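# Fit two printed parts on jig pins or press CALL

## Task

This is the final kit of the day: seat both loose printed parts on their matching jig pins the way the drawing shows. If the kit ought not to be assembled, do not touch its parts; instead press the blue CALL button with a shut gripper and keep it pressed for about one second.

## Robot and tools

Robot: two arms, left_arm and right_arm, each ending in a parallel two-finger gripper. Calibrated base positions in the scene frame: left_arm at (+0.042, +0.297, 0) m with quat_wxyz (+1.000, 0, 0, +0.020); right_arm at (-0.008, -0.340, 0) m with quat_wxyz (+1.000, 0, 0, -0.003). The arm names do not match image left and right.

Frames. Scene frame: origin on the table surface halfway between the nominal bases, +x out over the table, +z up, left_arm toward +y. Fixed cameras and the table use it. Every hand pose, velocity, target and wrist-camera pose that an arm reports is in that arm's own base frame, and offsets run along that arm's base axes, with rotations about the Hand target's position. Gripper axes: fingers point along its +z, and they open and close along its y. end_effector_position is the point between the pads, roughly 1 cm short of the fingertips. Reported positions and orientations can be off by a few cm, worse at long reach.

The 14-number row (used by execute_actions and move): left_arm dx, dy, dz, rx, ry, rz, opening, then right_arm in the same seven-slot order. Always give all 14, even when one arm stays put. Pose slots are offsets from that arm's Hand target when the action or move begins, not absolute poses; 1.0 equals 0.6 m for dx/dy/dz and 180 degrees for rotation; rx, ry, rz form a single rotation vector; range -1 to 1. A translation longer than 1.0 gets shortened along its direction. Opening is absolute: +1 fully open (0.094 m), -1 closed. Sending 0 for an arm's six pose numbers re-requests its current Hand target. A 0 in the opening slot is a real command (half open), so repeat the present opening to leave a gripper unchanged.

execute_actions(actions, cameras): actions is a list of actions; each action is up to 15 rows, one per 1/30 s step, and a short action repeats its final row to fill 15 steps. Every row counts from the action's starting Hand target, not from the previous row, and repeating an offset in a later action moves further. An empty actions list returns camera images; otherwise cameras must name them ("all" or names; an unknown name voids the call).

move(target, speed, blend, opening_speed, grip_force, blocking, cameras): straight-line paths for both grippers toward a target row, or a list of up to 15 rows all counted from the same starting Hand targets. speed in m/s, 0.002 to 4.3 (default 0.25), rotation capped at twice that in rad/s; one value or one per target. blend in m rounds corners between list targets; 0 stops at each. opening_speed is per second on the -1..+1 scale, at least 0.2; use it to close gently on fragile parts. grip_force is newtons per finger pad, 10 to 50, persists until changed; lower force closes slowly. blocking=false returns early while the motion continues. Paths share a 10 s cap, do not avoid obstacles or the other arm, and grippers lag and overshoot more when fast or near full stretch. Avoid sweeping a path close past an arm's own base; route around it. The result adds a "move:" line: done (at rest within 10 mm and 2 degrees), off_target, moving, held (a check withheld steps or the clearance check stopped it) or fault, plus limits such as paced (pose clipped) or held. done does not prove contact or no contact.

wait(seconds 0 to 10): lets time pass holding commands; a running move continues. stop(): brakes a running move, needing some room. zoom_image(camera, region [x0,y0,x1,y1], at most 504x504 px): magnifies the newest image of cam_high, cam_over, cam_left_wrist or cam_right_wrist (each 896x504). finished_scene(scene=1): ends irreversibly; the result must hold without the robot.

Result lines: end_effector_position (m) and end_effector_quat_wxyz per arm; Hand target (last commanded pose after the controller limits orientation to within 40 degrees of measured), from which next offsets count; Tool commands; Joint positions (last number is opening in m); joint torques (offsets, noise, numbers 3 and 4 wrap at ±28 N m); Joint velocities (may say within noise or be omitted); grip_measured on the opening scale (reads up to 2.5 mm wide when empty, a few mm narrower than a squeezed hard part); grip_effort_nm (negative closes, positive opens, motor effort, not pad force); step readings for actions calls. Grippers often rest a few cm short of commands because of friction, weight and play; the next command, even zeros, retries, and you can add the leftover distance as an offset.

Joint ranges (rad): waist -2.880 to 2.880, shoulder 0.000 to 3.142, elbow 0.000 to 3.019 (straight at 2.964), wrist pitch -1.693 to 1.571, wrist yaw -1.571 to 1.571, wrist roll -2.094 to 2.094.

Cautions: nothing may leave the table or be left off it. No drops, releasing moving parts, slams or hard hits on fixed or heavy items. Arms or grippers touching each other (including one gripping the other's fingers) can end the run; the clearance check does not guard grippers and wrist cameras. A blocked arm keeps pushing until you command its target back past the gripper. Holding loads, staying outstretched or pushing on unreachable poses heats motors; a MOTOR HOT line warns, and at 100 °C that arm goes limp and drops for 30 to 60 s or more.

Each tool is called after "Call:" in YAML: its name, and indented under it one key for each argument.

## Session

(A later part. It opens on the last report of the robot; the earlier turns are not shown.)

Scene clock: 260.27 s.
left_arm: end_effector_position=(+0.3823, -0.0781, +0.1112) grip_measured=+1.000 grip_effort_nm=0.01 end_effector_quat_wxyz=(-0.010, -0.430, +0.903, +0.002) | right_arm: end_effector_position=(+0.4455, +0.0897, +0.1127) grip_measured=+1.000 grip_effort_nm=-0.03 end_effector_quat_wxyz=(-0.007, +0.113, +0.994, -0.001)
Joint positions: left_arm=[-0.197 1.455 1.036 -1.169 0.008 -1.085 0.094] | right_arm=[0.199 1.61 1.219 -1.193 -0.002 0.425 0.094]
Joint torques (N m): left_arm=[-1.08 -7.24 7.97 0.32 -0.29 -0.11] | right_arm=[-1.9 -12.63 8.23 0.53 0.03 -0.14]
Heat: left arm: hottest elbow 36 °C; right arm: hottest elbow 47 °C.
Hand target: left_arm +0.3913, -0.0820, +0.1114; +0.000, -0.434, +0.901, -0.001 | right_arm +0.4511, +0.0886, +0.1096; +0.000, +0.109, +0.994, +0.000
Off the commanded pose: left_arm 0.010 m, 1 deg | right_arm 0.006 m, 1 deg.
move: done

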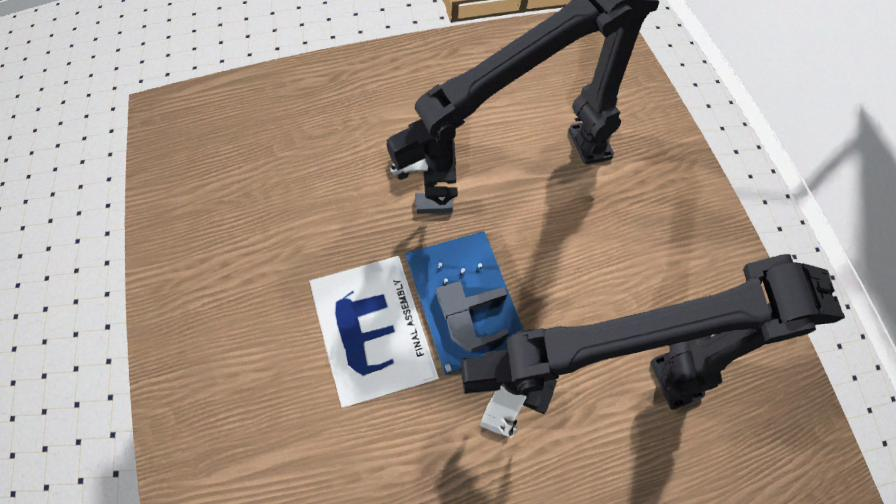

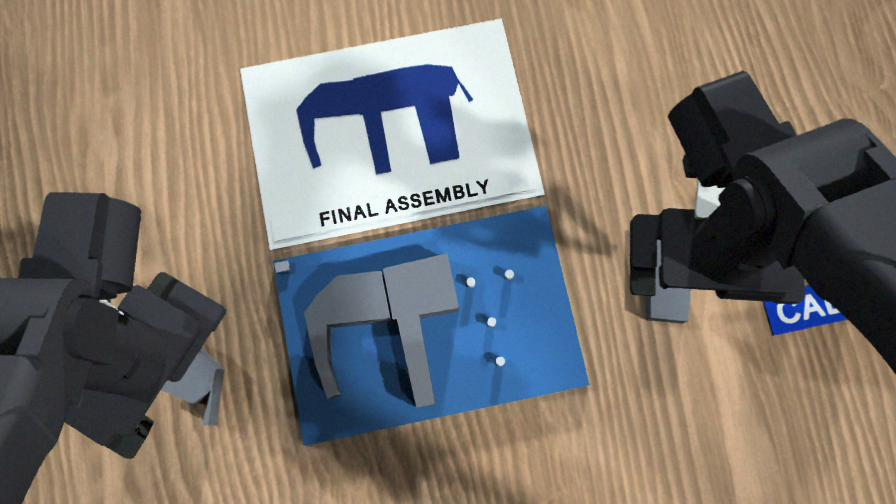

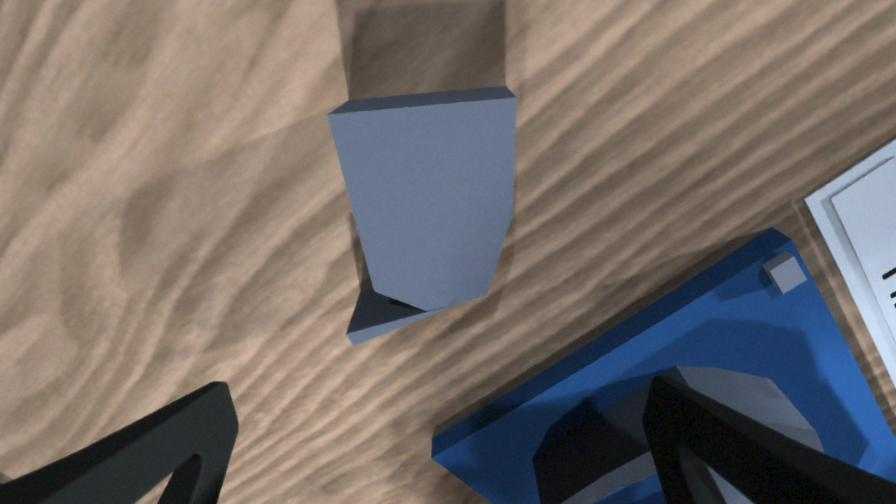

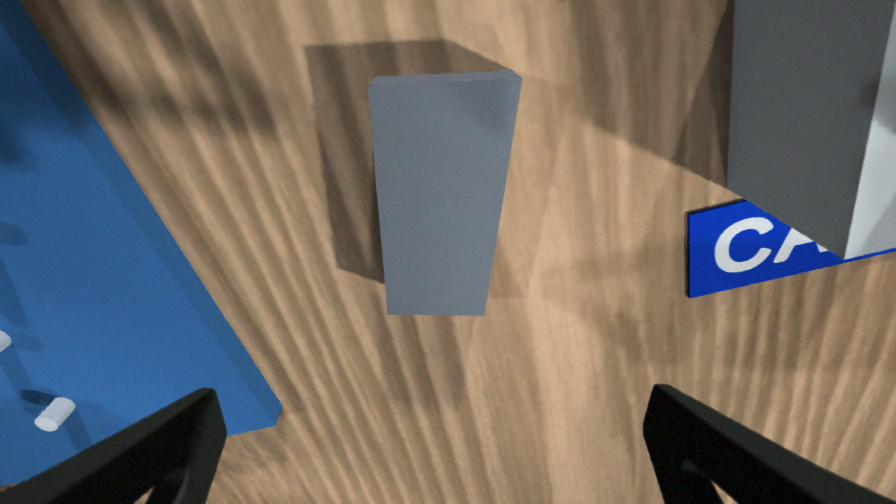

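Call:
move:
  target: [0.012,0.016,-0.085,0,0,0.028,1,0.02,0.004,-0.085,0,0,0,1]
  speed: 0.12
  cameras: ["all"]

Scene clock: 272.93 s.
left_arm: end_effector_position=(+0.3891, -0.0795, +0.0625) grip_measured=+1.000 grip_effort_nm=0.01 end_effector_quat_wxyz=(-0.008, -0.457, +0.889, +0.001) | right_arm: end_effector_position=(+0.4571, +0.0921, +0.0612) grip_measured=+1.000 grip_effort_nm=-0.03 end_effector_quat_wxyz=(-0.008, +0.113, +0.994, -0.001)
Joint positions: left_arm=[-0.197 1.533 0.979 -1.03 0.008 -1.147 0.094] | right_arm=[0.199 1.699 1.184 -1.071 -0.002 0.425 0.094]
Joint torques (N m): left_arm=[0.62 -7.53 6.83 0.47 -0.29 -0.14] | right_arm=[-1.85 -13.86 7.8 0.49 0.03 -0.14]
Heat: left arm: hottest elbow 35 °C; right arm: hottest elbow 45 °C.
Hand target: left_arm +0.3985, -0.0724, +0.0604; +0.000, -0.473, +0.881, -0.001 | right_arm +0.4631, +0.0910, +0.0586; +0.000, +0.109, +0.994, +0.000
Off the commanded pose: left_arm 0.012 m, 2 deg | right_arm 0.007 m, 1 deg.
move: off_target (left_arm)

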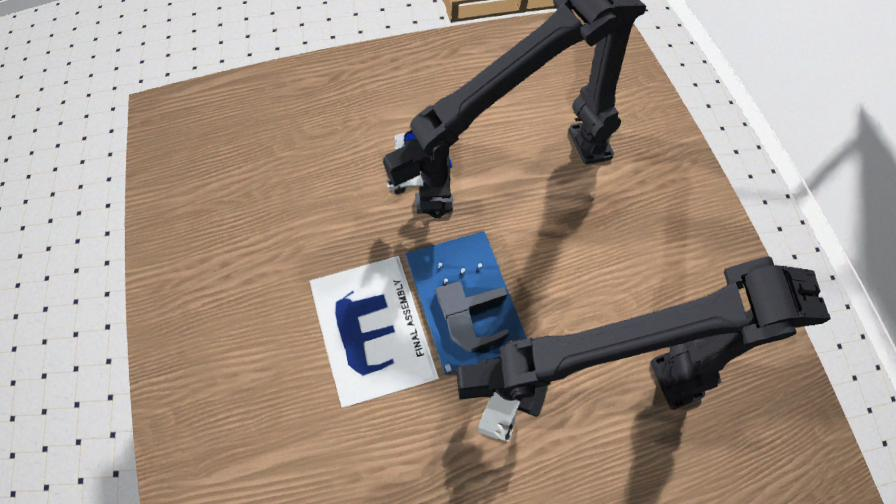

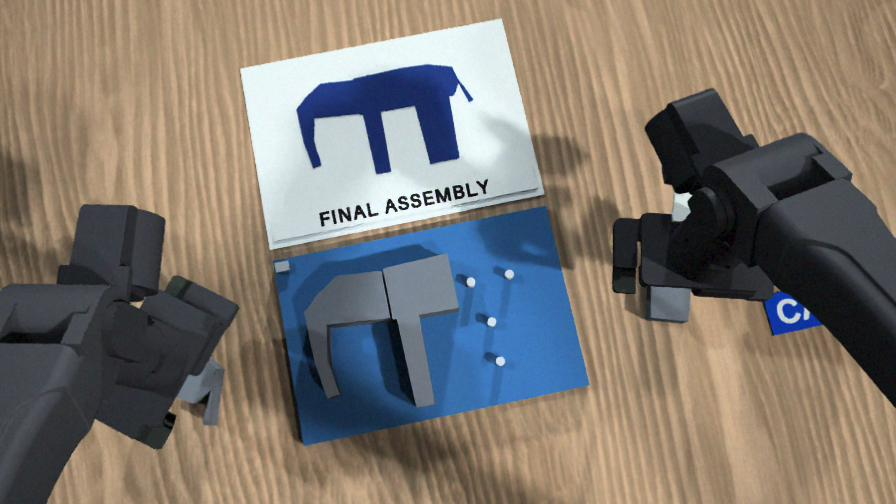

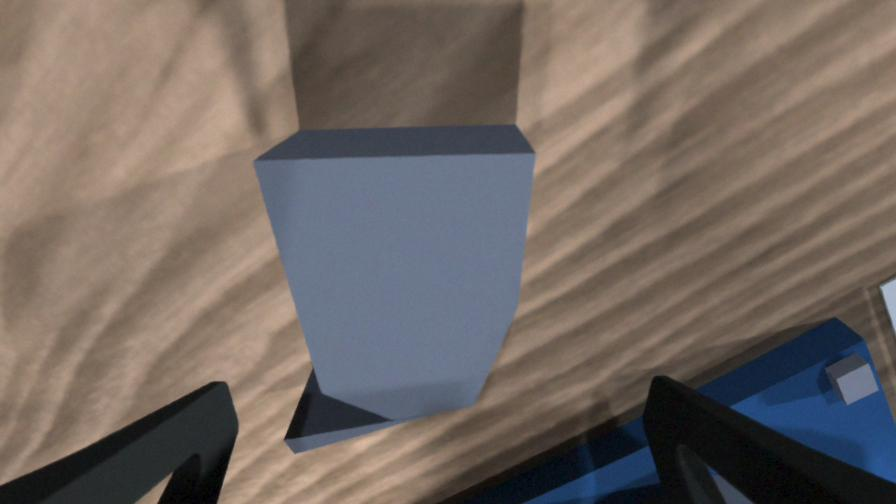

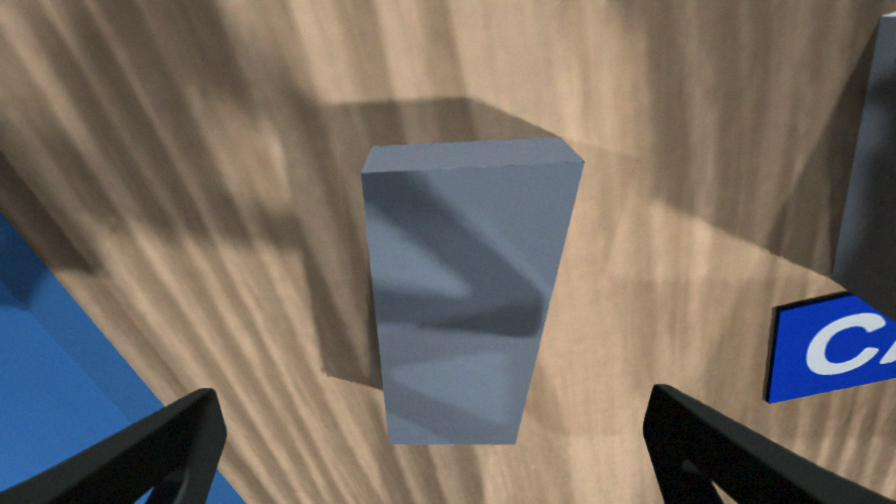

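Call:
move:
  target: [-0.0025,0.0183,-0.058,0,0,0.01,1,-0.0023,-0.0103,-0.058,0,0,-0.014,1]
  speed: 0.08
  cameras: ["cam_left_wrist","cam_right_wrist","cam_over"]

Scene clock: 286.43 s.
left_arm: end_effector_position=(+0.3897, -0.0672, +0.0291) grip_measured=+1.000 grip_effort_nm=0.01 end_effector_quat_wxyz=(-0.006, -0.473, +0.881, -0.001) | right_arm: end_effector_position=(+0.4558, +0.0911, +0.0282) grip_measured=+1.000 grip_effort_nm=-0.03 end_effector_quat_wxyz=(-0.006, +0.117, +0.993, -0.001)
Joint positions: left_arm=[-0.166 1.581 0.93 -0.928 0.008 -1.151 0.094] | right_arm=[0.197 1.741 1.14 -0.982 -0.002 0.431 0.094]
Joint torques (N m): left_arm=[1.32 -7.94 6.54 0.29 -0.34 -0.12] | right_arm=[-1.96 -13.57 7.16 0.51 0.04 0.02]
Heat: left arm: hottest elbow 34 °C; right arm: hottest elbow 42 °C.
Hand target: left_arm +0.3970, -0.0614, +0.0256; +0.000, -0.487, +0.873, -0.001 | right_arm +0.4617, +0.0848, +0.0238; +0.000, +0.130, +0.991, +0.000
Off the commanded pose: left_arm 0.010 m, 2 deg | right_arm 0.010 m, 2 deg.
move: done
Images, in order (width x height): cam_over 896x504, cam_left_wrist 896x504, cam_right_wrist 896x504.

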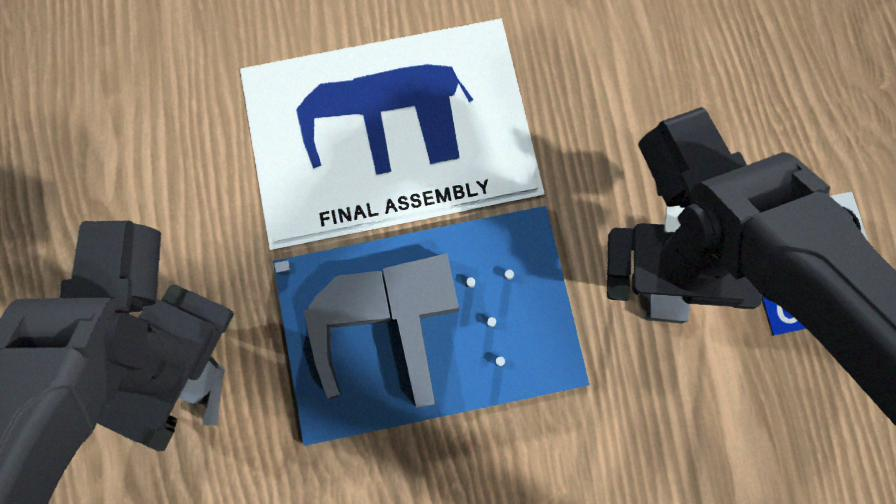

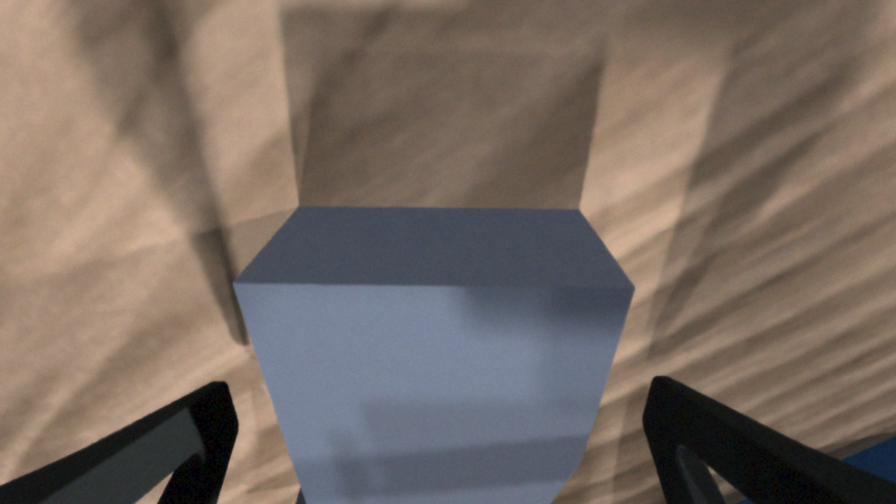

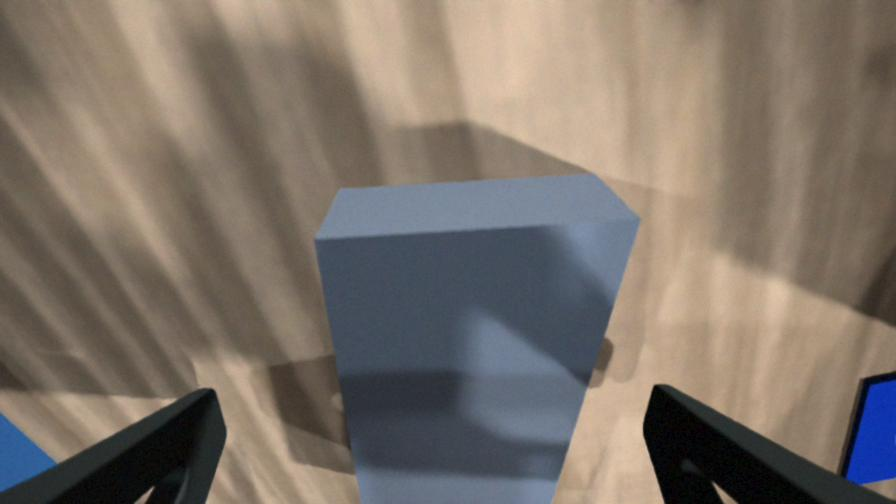

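Call:
move:
  target: [0,0.0,-0.02,0,0,0.0,1,-0.003,-0.009,-0.02,0,0,-0.012,1]
  speed: 0.06
  cameras: ["cam_left_wrist","cam_right_wrist"]

Scene clock: 292.93 s.
left_arm: end_effector_position=(+0.3918, -0.0676, +0.0200) grip_measured=+1.000 grip_effort_nm=0.01 end_effector_quat_wxyz=(-0.003, -0.474, +0.881, -0.003) | right_arm: end_effector_position=(+0.4573, +0.0858, +0.0220) grip_measured=+1.000 grip_effort_nm=-0.03 end_effector_quat_wxyz=(+0.000, +0.136, +0.991, +0.002)
Joint positions: left_arm=[-0.166 1.598 0.921 -0.895 0.008 -1.153 0.094] | right_arm=[0.185 1.744 1.124 -0.949 -0.004 0.457 0.094]
Joint torques (N m): left_arm=[1.73 -7.88 6.11 0.39 -0.31 -0.12] | right_arm=[-1.96 -12.92 6.64 0.59 0.11 0.03]
Heat: left arm: hottest elbow 33 °C; right arm: hottest elbow 41 °C.
Hand target: left_arm +0.3970, -0.0614, +0.0136; +0.000, -0.487, +0.873, -0.001 | right_arm +0.4599, +0.0794, +0.0118; +0.000, +0.149, +0.989, +0.000
Off the commanded pose: left_arm 0.010 m, 2 deg | right_arm 0.012 m, 2 deg.
move: off_target (right_arm)
Images, in order (width x height): cam_left_wrist 896x504, cam_right_wrist 896x504.

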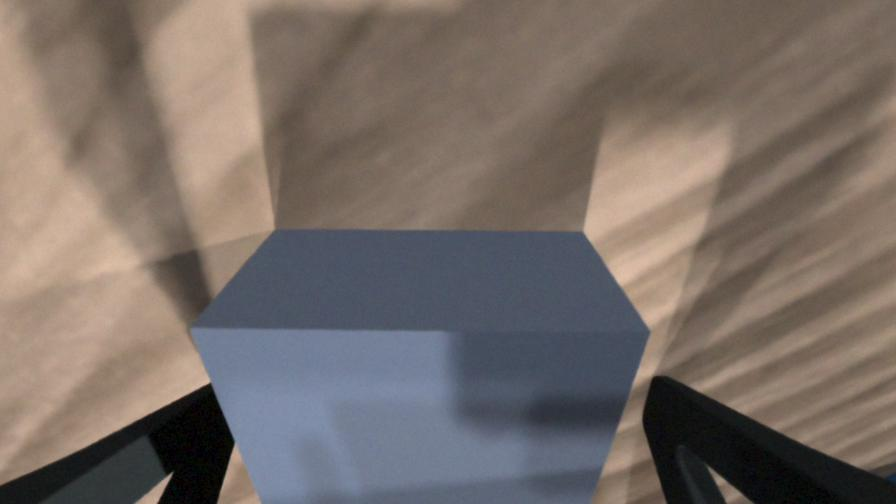

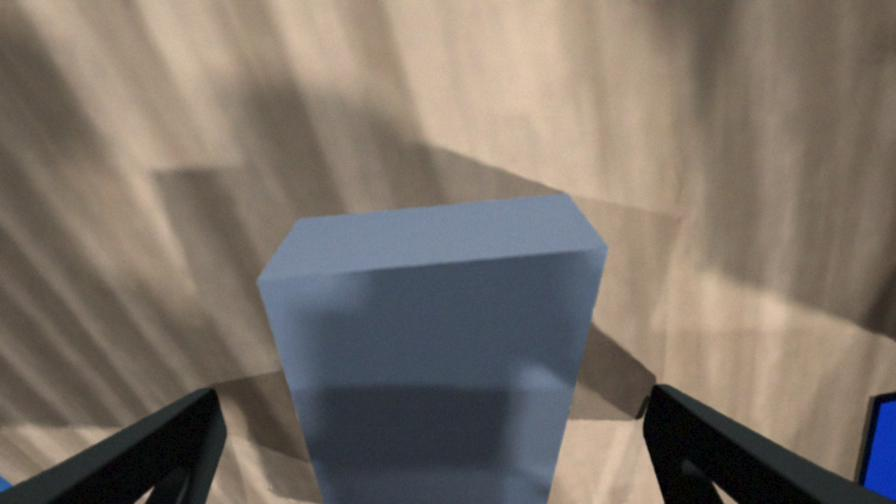

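Call:
move:
  target: [0,0,0,0,0,0,0.1,0,0,0,0,0,0,-0.3]
  opening_speed: 0.5
  grip_force: 30
  cameras: ["cam_left_wrist","cam_right_wrist"]

Scene clock: 300.90 s.
left_arm: end_effector_position=(+0.3918, -0.0676, +0.0200) grip_measured=+0.105 grip_effort_nm=-0.64 end_effector_quat_wxyz=(-0.003, -0.474, +0.881, -0.003) | right_arm: end_effector_position=(+0.4574, +0.0866, +0.0214) grip_measured=-0.111 grip_effort_nm=-0.68 end_effector_quat_wxyz=(+0.000, +0.136, +0.991, +0.002)
Joint positions: left_arm=[-0.166 1.598 0.921 -0.895 0.008 -1.153 0.052] | right_arm=[0.187 1.745 1.124 -0.948 -0.004 0.459 0.042]
Joint torques (N m): left_arm=[0.32 -8.59 5.9 0.49 -0.26 -0.15] | right_arm=[-1.96 -13.1 6.63 0.53 0.11 0.01]
Heat: left arm: hottest elbow 32 °C; right arm: hottest elbow 41 °C.
Hand target: left_arm +0.3970, -0.0614, +0.0136; +0.000, -0.487, +0.873, -0.001 | right_arm +0.4599, +0.0794, +0.0118; +0.000, +0.149, +0.989, +0.000
Off the commanded pose: left_arm 0.010 m, 2 deg | right_arm 0.012 m, 2 deg.
grip_force (N): 30, 30
move: off_target (right_arm)
Images, in order (width x height): cam_left_wrist 896x504, cam_right_wrist 896x504.

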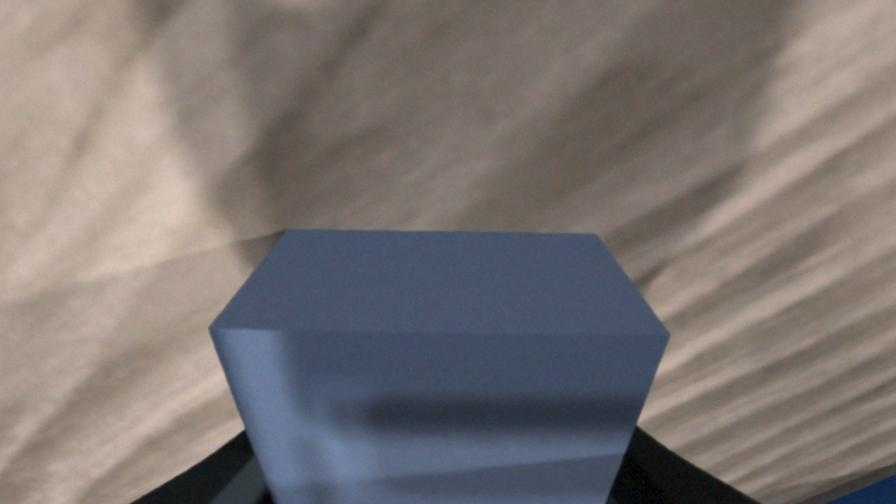

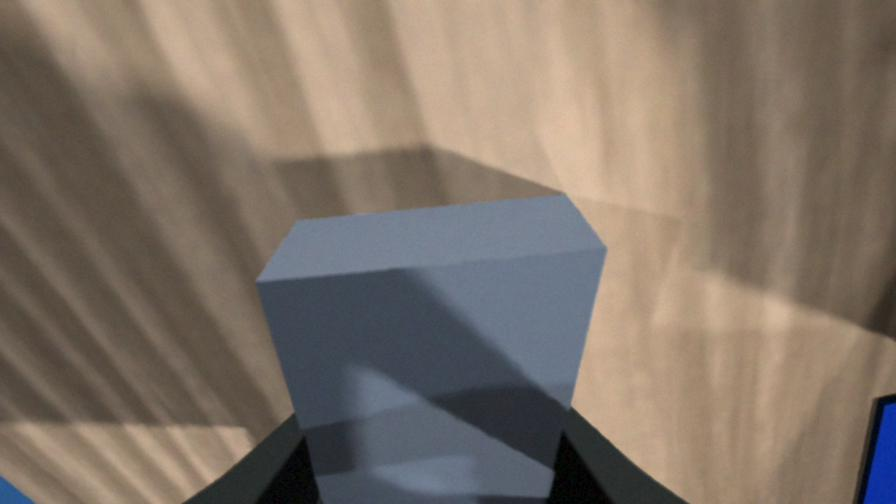

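Call:
move:
  target:
    - [0,0,0.2,0,0,0,0,0,0,0.2,0,0,0,-0.3]
    - [-0.112,-0.249,0.49,-0.035,-0.586,-0.517,0,-0.118,0.214,0.49,0.218,-0.49,0.353,-0.3]
  speed: [0.12,0.3]
  blend: 0.03
  cameras: ["all"]

Scene clock: 352.63 s.
left_arm: end_effector_position=(+0.3233, -0.2160, +0.2957) grip_measured=+0.105 grip_effort_nm=-0.64 end_effector_quat_wxyz=(+0.576, +0.375, +0.611, -0.394) | right_arm: end_effector_position=(+0.3869, +0.2107, +0.3015) grip_measured=-0.111 grip_effort_nm=-0.69 end_effector_quat_wxyz=(+0.587, -0.381, +0.605, +0.381)
Joint positions: left_arm=[-0.221 0.903 0.453 0.405 0.929 -0.013 0.052] | right_arm=[0.168 1.109 0.583 0.489 -0.969 -0.017 0.042]
Joint torques (N m): left_arm=[-0.26 -0.38 9.25 2.06 -0.01 0.15] | right_arm=[-1.61 -4.89 8.92 2.35 -0.11 0.01]
Heat: left arm: hottest elbow 30 °C; right arm: hottest elbow 39 °C.
Hand target: left_arm +0.3298, -0.2108, +0.3076; +0.595, +0.381, +0.596, -0.381 | right_arm +0.3891, +0.2078, +0.3058; +0.595, -0.381, +0.597, +0.380
Off the commanded pose: left_arm 0.015 m, 3 deg | right_arm 0.006 m, 1 deg.
grip_force (N): 30, 30
move: off_target (left_arm)

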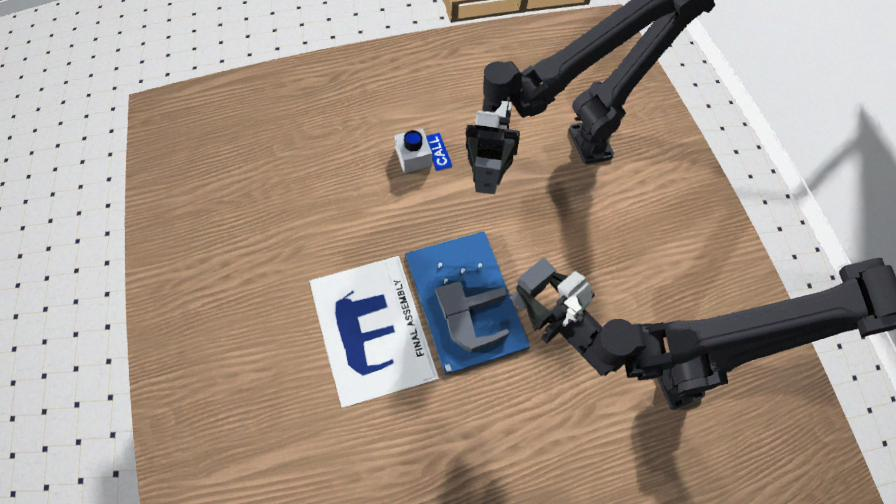

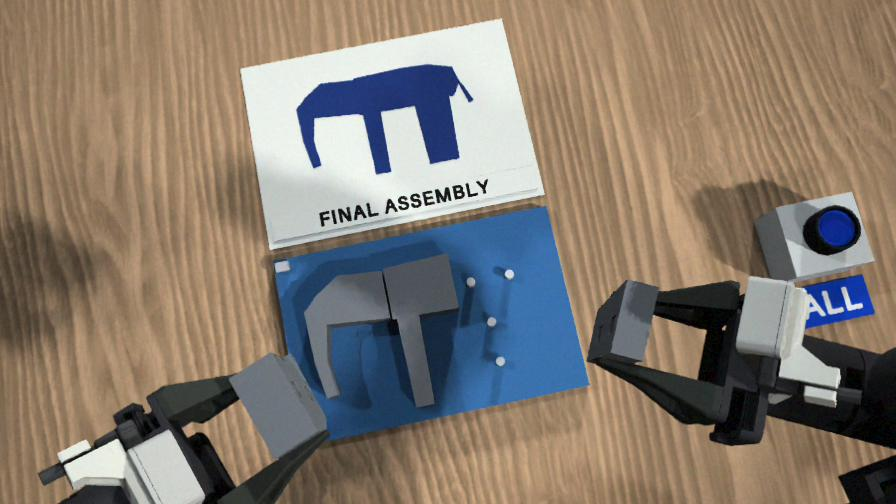

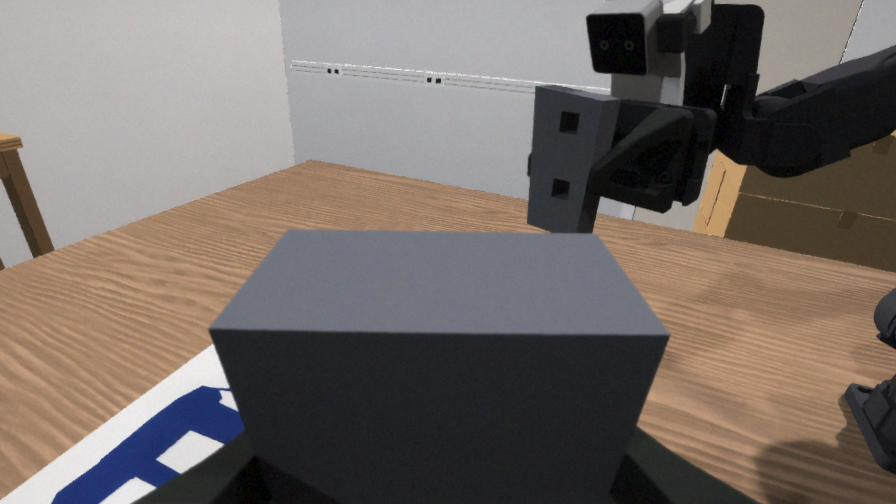

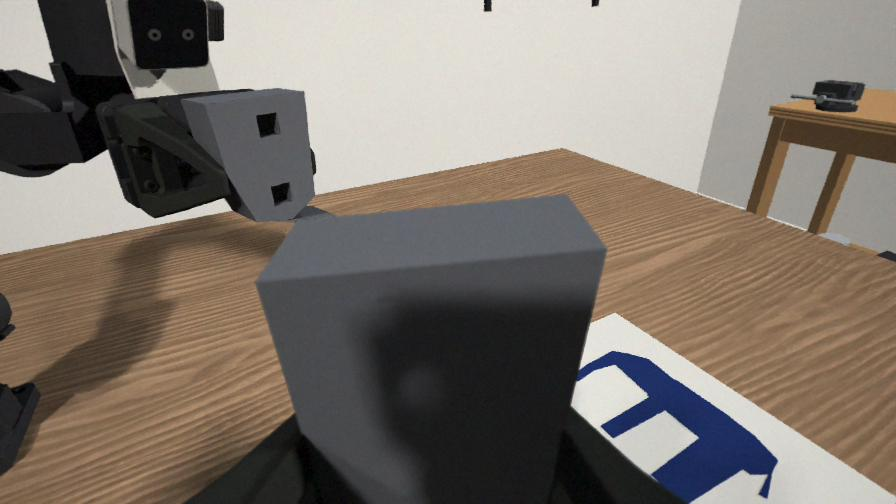

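Excellent views.

Call:
zoom_image:
  camera: "cam_left_wrist"
  region: [500, 60, 680, 250]

Call:
zoom_image:
  camera: "cam_right_wrist"
  region: [170, 60, 350, 250]

Scaled by 2.653 from the camera's 896x504 image, which has a finer 1280x720 frame.

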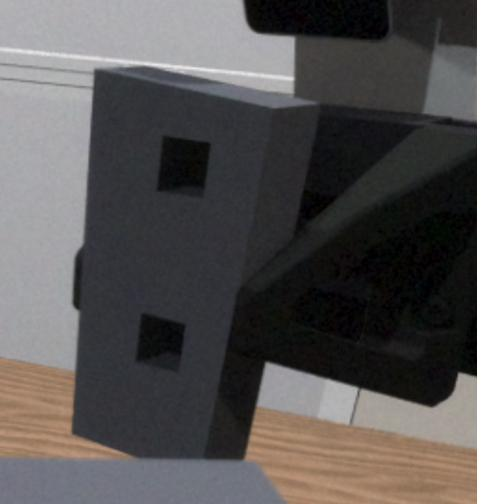

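Scaled by 2.653 from the camera's 896x504 image, which has a finer 1280x720 frame.

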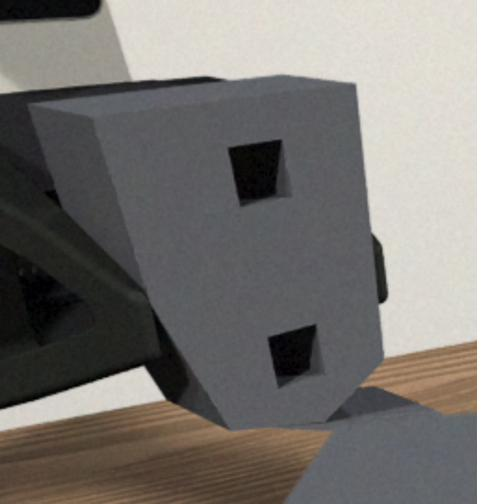

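Call:
move:
  target: [0.112,0.262,-0.396,-0.0803,0.62,0.597,0,-0.048,-0.246,-0.093,-0.281,0.44,-0.282,-0.3]
  speed: 0.3
  cameras: ["all"]

Scene clock: 412.77 s.
left_arm: end_effector_position=(+0.3775, -0.0546, +0.0593) grip_measured=+0.105 grip_effort_nm=-0.64 end_effector_quat_wxyz=(-0.011, -0.633, +0.774, +0.010) | right_arm: end_effector_position=(+0.3411, +0.0552, +0.2257) grip_measured=-0.111 grip_effort_nm=-0.68 end_effector_quat_wxyz=(-0.028, -0.001, +1.000, -0.002)
Joint positions: left_arm=[-0.141 1.51 0.943 -1.033 0.002 -1.512 0.052] | right_arm=[0.159 1.284 1.179 -1.523 -0.005 0.157 0.042]
Joint torques (N m): left_arm=[0.15 -7.77 9.83 -0.47 -0.05 -0.13] | right_arm=[-0.91 -7.94 15.21 -0.46 0.26 0.01]
Heat: left arm: hottest elbow 34 °C; right arm: hottest elbow 40 °C.
Hand target: left_arm +0.3970, -0.0536, +0.0700; +0.000, -0.643, +0.766, +0.000 | right_arm +0.3603, +0.0602, +0.2500; +0.000, +0.001, +1.000, -0.001
Off the commanded pose: left_arm 0.022 m, 2 deg | right_arm 0.031 m, 3 deg.
grip_force (N): 30, 30
move: off_target (left_arm, right_arm)

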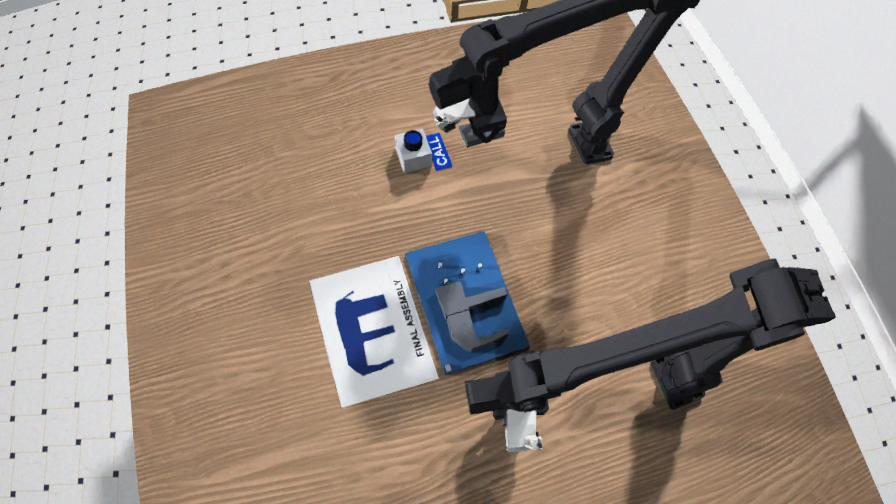

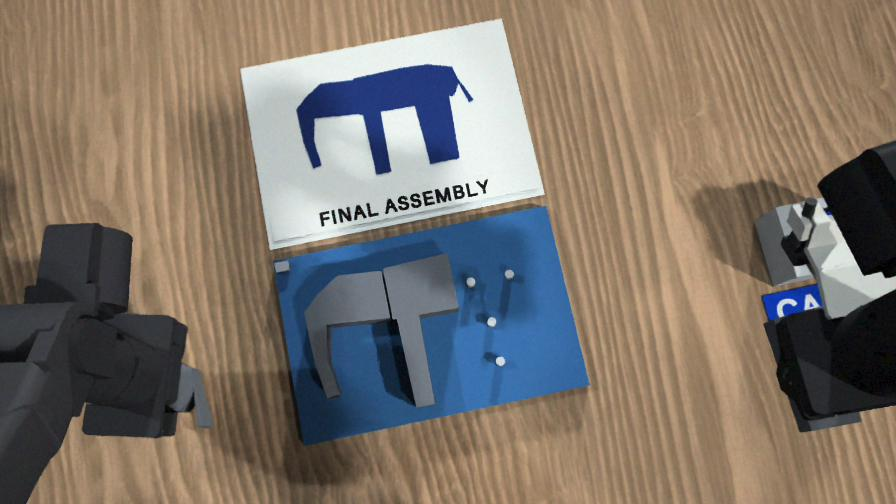

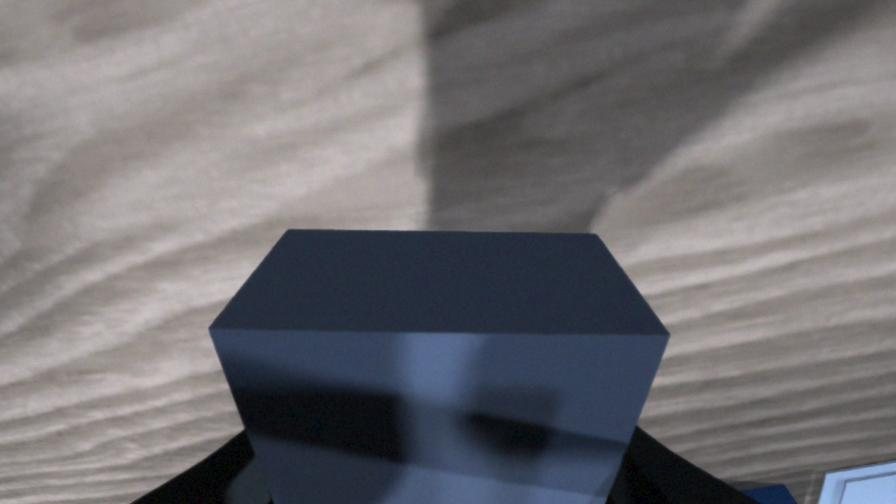

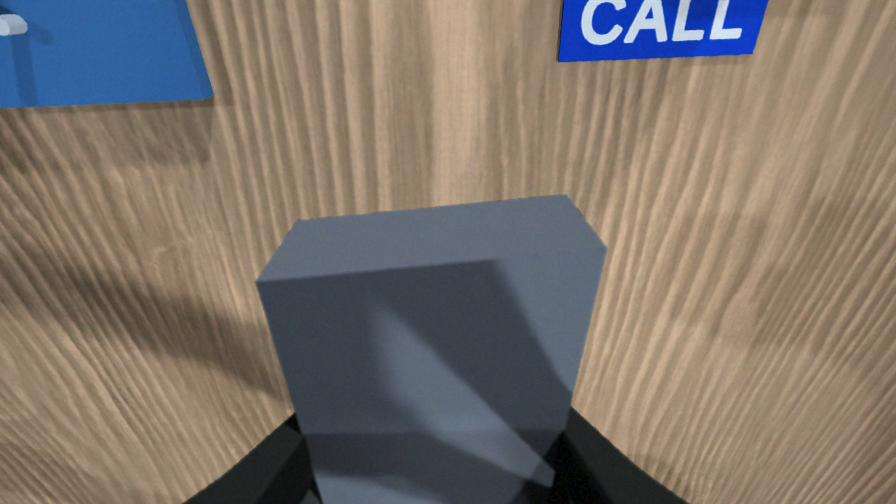

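Call:
move:
  target: [0,0,-0.083,0,0,0,0,0,0,0,0,0,0,-0.3]
  speed: 0.06

Scene clock: 432.83 s.
left_arm: end_effector_position=(+0.3891, -0.0563, +0.0218) grip_measured=+0.105 grip_effort_nm=-0.65 end_effector_quat_wxyz=(-0.006, -0.633, +0.774, +0.005) | right_arm: end_effector_position=(+0.3411, +0.0552, +0.2257) grip_measured=-0.111 grip_effort_nm=-0.69 end_effector_quat_wxyz=(-0.028, -0.001, +1.000, -0.002)
Joint positions: left_arm=[-0.141 1.593 0.921 -0.915 0.002 -1.512 0.052] | right_arm=[0.159 1.284 1.179 -1.523 -0.005 0.157 0.042]
Joint torques (N m): left_arm=[0.21 -7.47 6.61 0.46 -0.13 -0.14] | right_arm=[-0.91 -7.94 15.24 -0.47 0.27 0.01]
Heat: left arm: hottest elbow 33 °C; right arm: hottest elbow 47 °C.
Hand target: left_arm +0.3970, -0.0536, +0.0202; +0.000, -0.643, +0.766, +0.000 | right_arm +0.3603, +0.0602, +0.2500; +0.000, +0.001, +1.000, -0.001
Off the commanded pose: left_arm 0.008 m, 2 deg | right_arm 0.031 m, 3 deg.
grip_force (N): 30, 30
move: off_target (right_arm)

Call:
move:
  target:
    - [0,0,-0.008,0,0,0,0,0,0,0,0,0,0,-0.3]
    - [0,0,-0.008,0,0,0,1,0,0,0,0,0,0,-0.3]
    - [0,0,0.14,0,0,0,1,0,0,0,0,0,0,-0.3]
  speed: [0.04,0.04,0.15]
  opening_speed: 0.8
  cameras: ["cam_left_wrist","cam_over"]

Scene clock: 441.73 s.
left_arm: end_effector_position=(+0.3804, -0.0550, +0.0872) grip_measured=+0.999 grip_effort_nm=0.10 end_effector_quat_wxyz=(-0.016, -0.633, +0.774, +0.016) | right_arm: end_effector_position=(+0.3411, +0.0552, +0.2257) grip_measured=-0.111 grip_effort_nm=-0.69 end_effector_quat_wxyz=(-0.028, -0.001, +1.000, -0.002)
Joint positions: left_arm=[-0.141 1.487 1.001 -1.129 0.002 -1.513 0.094] | right_arm=[0.159 1.284 1.179 -1.523 -0.005 0.157 0.042]
Joint torques (N m): left_arm=[1.08 -9.05 9.57 -0.61 -0.12 -0.17] | right_arm=[-0.91 -7.88 15.24 -0.43 0.27 0.01]
Heat: left arm: hottest elbow 33 °C; right arm: hottest elbow 49 °C.
Hand target: left_arm +0.3970, -0.0536, +0.1042; +0.000, -0.643, +0.766, +0.000 | right_arm +0.3603, +0.0602, +0.2500; +0.000, +0.001, +1.000, -0.001
Off the commanded pose: left_arm 0.024 m, 3 deg | right_arm 0.031 m, 3 deg.
grip_force (N): 30, 30
move: off_target (left_arm, right_arm)
Images, in order (width x height): cam_over 896x504, cam_left_wrist 896x504.

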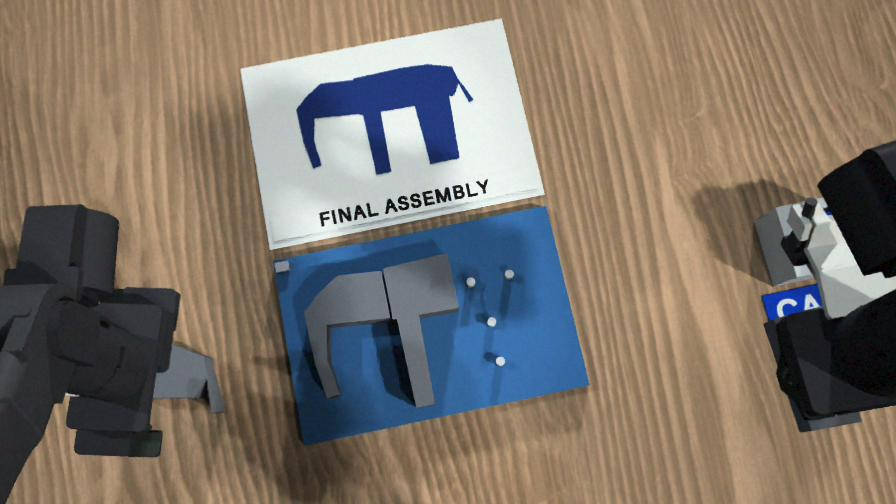

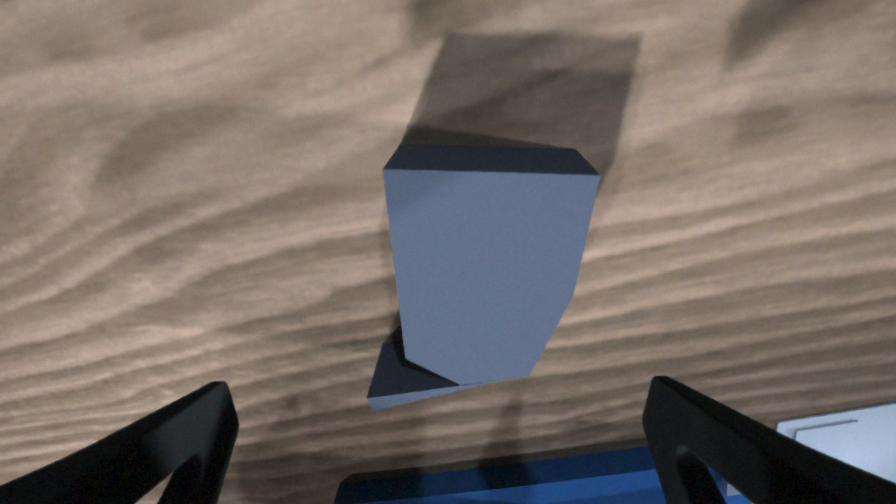

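Call:
move:
  target: [0.012,0.0,0,0,0,-0.99,1,0,0,0,0,0,0,-0.3]
  speed: 0.6
  cameras: ["cam_left_wrist"]

Scene clock: 454.53 s.
left_arm: end_effector_position=(+0.3865, -0.0540, +0.0918) grip_measured=+0.999 grip_effort_nm=0.07 end_effector_quat_wxyz=(-0.015, +0.754, +0.657, -0.007) | right_arm: end_effector_position=(+0.3411, +0.0552, +0.2257) grip_measured=-0.111 grip_effort_nm=-0.68 end_effector_quat_wxyz=(-0.028, -0.001, +1.000, -0.002)
Joint positions: left_arm=[-0.141 1.487 1.015 -1.129 -0.008 1.566 0.094] | right_arm=[0.159 1.284 1.179 -1.523 -0.005 0.157 0.042]
Joint torques (N m): left_arm=[1.32 -8.18 10.24 -0.58 0.11 0.11] | right_arm=[-0.85 -8 15.24 -0.44 0.27 0.01]
Heat: left arm: hottest elbow 34 °C; right arm: hottest elbow 51 °C.
Hand target: left_arm +0.4042, -0.0536, +0.1042; +0.000, +0.756, +0.655, +0.000 | right_arm +0.3603, +0.0602, +0.2500; +0.000, +0.001, +1.000, -0.001
Off the commanded pose: left_arm 0.022 m, 2 deg | right_arm 0.031 m, 3 deg.
grip_force (N): 30, 30
move: off_target (left_arm, right_arm)
Images, in order (width x height): cam_left_wrist 896x504.

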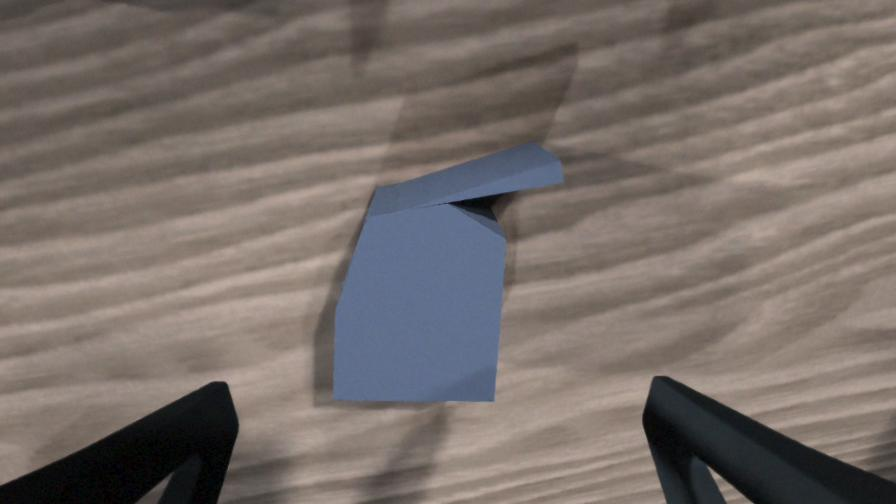

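Call:
move:
  target: [0.010,0.023,-0.085,0,0,0,1,0,0,0,0,0,0,-0.3]
  speed: 0.15
  cameras: ["cam_left_wrist"]

Scene clock: 472.47 s.
left_arm: end_effector_position=(+0.4028, -0.0413, +0.0560) grip_measured=+0.999 grip_effort_nm=0.07 end_effector_quat_wxyz=(-0.007, +0.753, +0.658, -0.001) | right_arm: end_effector_position=(+0.3411, +0.0552, +0.2257) grip_measured=-0.111 grip_effort_nm=-0.69 end_effector_quat_wxyz=(-0.028, -0.001, +1.000, -0.002)
Joint positions: left_arm=[-0.105 1.561 0.992 -1.013 -0.008 1.601 0.094] | right_arm=[0.159 1.284 1.179 -1.523 -0.005 0.157 0.042]
Joint torques (N m): left_arm=[0.38 -8.12 7.01 0.53 0.03 0.07] | right_arm=[-0.85 -7.88 15.24 -0.44 0.27 0.01]
Heat: left arm: hottest elbow 35 °C; right arm: hottest elbow 53 °C.
Hand target: left_arm +0.4102, -0.0398, +0.0532; +0.000, +0.756, +0.655, +0.000 | right_arm +0.3603, +0.0602, +0.2500; +0.000, +0.001, +1.000, -0.001
Off the commanded pose: left_arm 0.008 m, 1 deg | right_arm 0.031 m, 3 deg.
grip_force (N): 30, 30
move: off_target (right_arm)
Images, in order (width x height): cam_left_wrist 896x504.

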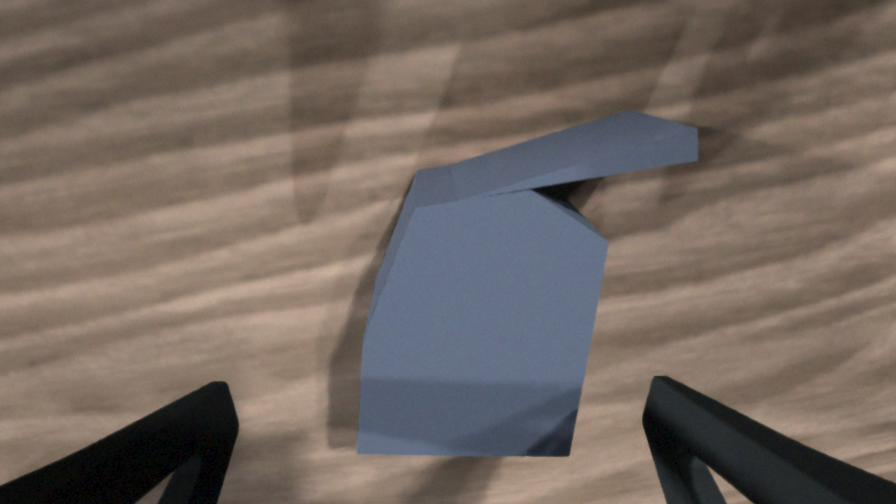

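Call:
move:
  target: [-0.012,0.0,-0.06,0,0,0,1,0,0,0,0,0,0,-0.3]
  speed: 0.1
  cameras: ["cam_left_wrist"]

Scene clock: 477.60 s.
left_arm: end_effector_position=(+0.3970, -0.0409, +0.0209) grip_measured=+0.999 grip_effort_nm=0.07 end_effector_quat_wxyz=(-0.005, +0.753, +0.658, +0.000) | right_arm: end_effector_position=(+0.3411, +0.0552, +0.2257) grip_measured=-0.111 grip_effort_nm=-0.68 end_effector_quat_wxyz=(-0.028, -0.001, +1.000, -0.002)
Joint positions: left_arm=[-0.105 1.604 0.932 -0.907 -0.007 1.601 0.094] | right_arm=[0.159 1.284 1.179 -1.523 -0.005 0.157 0.042]
Joint torques (N m): left_arm=[0.56 -7.88 6.34 0.34 0.05 0.14] | right_arm=[-0.85 -7.94 15.23 -0.46 0.27 0.01]
Heat: left arm: hottest elbow 34 °C; right arm: hottest elbow 54 °C.
Hand target: left_arm +0.4030, -0.0398, +0.0172; +0.000, +0.756, +0.655, +0.000 | right_arm +0.3603, +0.0602, +0.2500; +0.000, +0.001, +1.000, -0.001
Off the commanded pose: left_arm 0.007 m, 1 deg | right_arm 0.031 m, 3 deg.
grip_force (N): 30, 30
move: off_target (right_arm)
Images, in order (width x height): cam_left_wrist 896x504.

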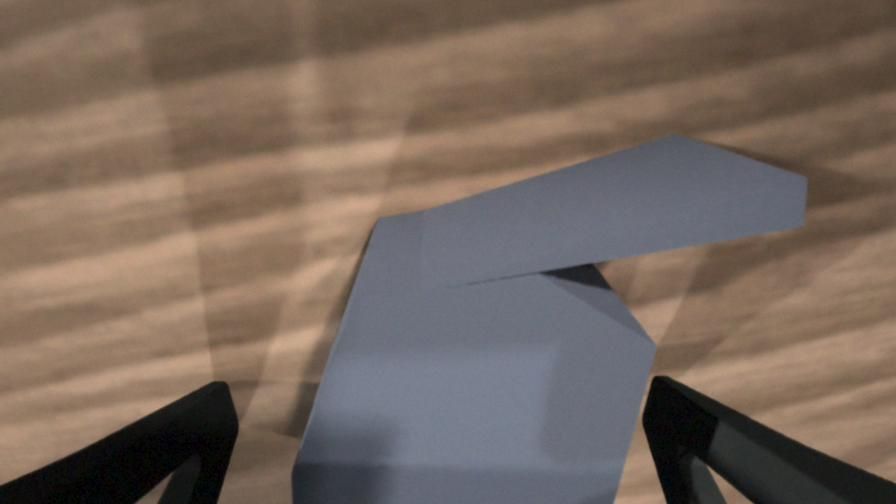

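Call:
move:
  target:
    - [-0.008,0.001,0,0,0,0,1,0,0,0,0,0,0,-0.3]
    - [-0.008,0.001,0,0,0,0,0.0,0,0,0,0,0,0,-0.3]
  speed: 0.05
  opening_speed: 0.5
  cameras: ["cam_left_wrist"]

Scene clock: 485.40 s.
left_arm: end_effector_position=(+0.3963, -0.0409, +0.0195) grip_measured=+0.155 grip_effort_nm=-0.65 end_effector_quat_wxyz=(-0.005, +0.753, +0.658, +0.000) | right_arm: end_effector_position=(+0.3411, +0.0552, +0.2257) grip_measured=-0.111 grip_effort_nm=-0.69 end_effector_quat_wxyz=(-0.028, -0.001, +1.000, -0.002)
Joint positions: left_arm=[-0.105 1.604 0.927 -0.901 -0.007 1.601 0.054] | right_arm=[0.159 1.284 1.179 -1.523 -0.005 0.157 0.042]
Joint torques (N m): left_arm=[1.32 -7.88 5.64 0.13 0.11 0.05] | right_arm=[-0.91 -7.94 15.24 -0.44 0.27 0.01]
Heat: left arm: hottest elbow 34 °C; right arm: hottest elbow 55 °C.
Hand target: left_arm +0.3982, -0.0392, +0.0172; +0.000, +0.756, +0.655, +0.000 | right_arm +0.3603, +0.0602, +0.2500; +0.000, +0.001, +1.000, -0.001
Off the commanded pose: left_arm 0.003 m, 1 deg | right_arm 0.031 m, 3 deg.
grip_force (N): 30, 30
move: off_target (right_arm)
Images, in order (width x height): cam_left_wrist 896x504.

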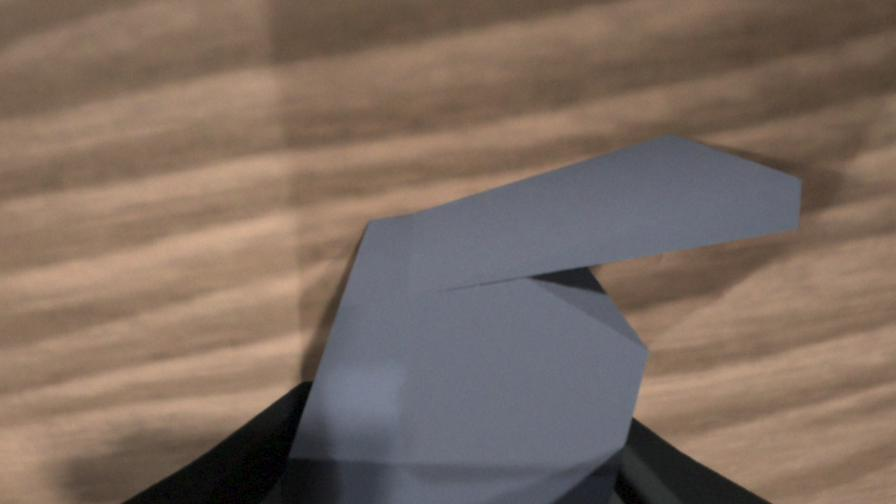

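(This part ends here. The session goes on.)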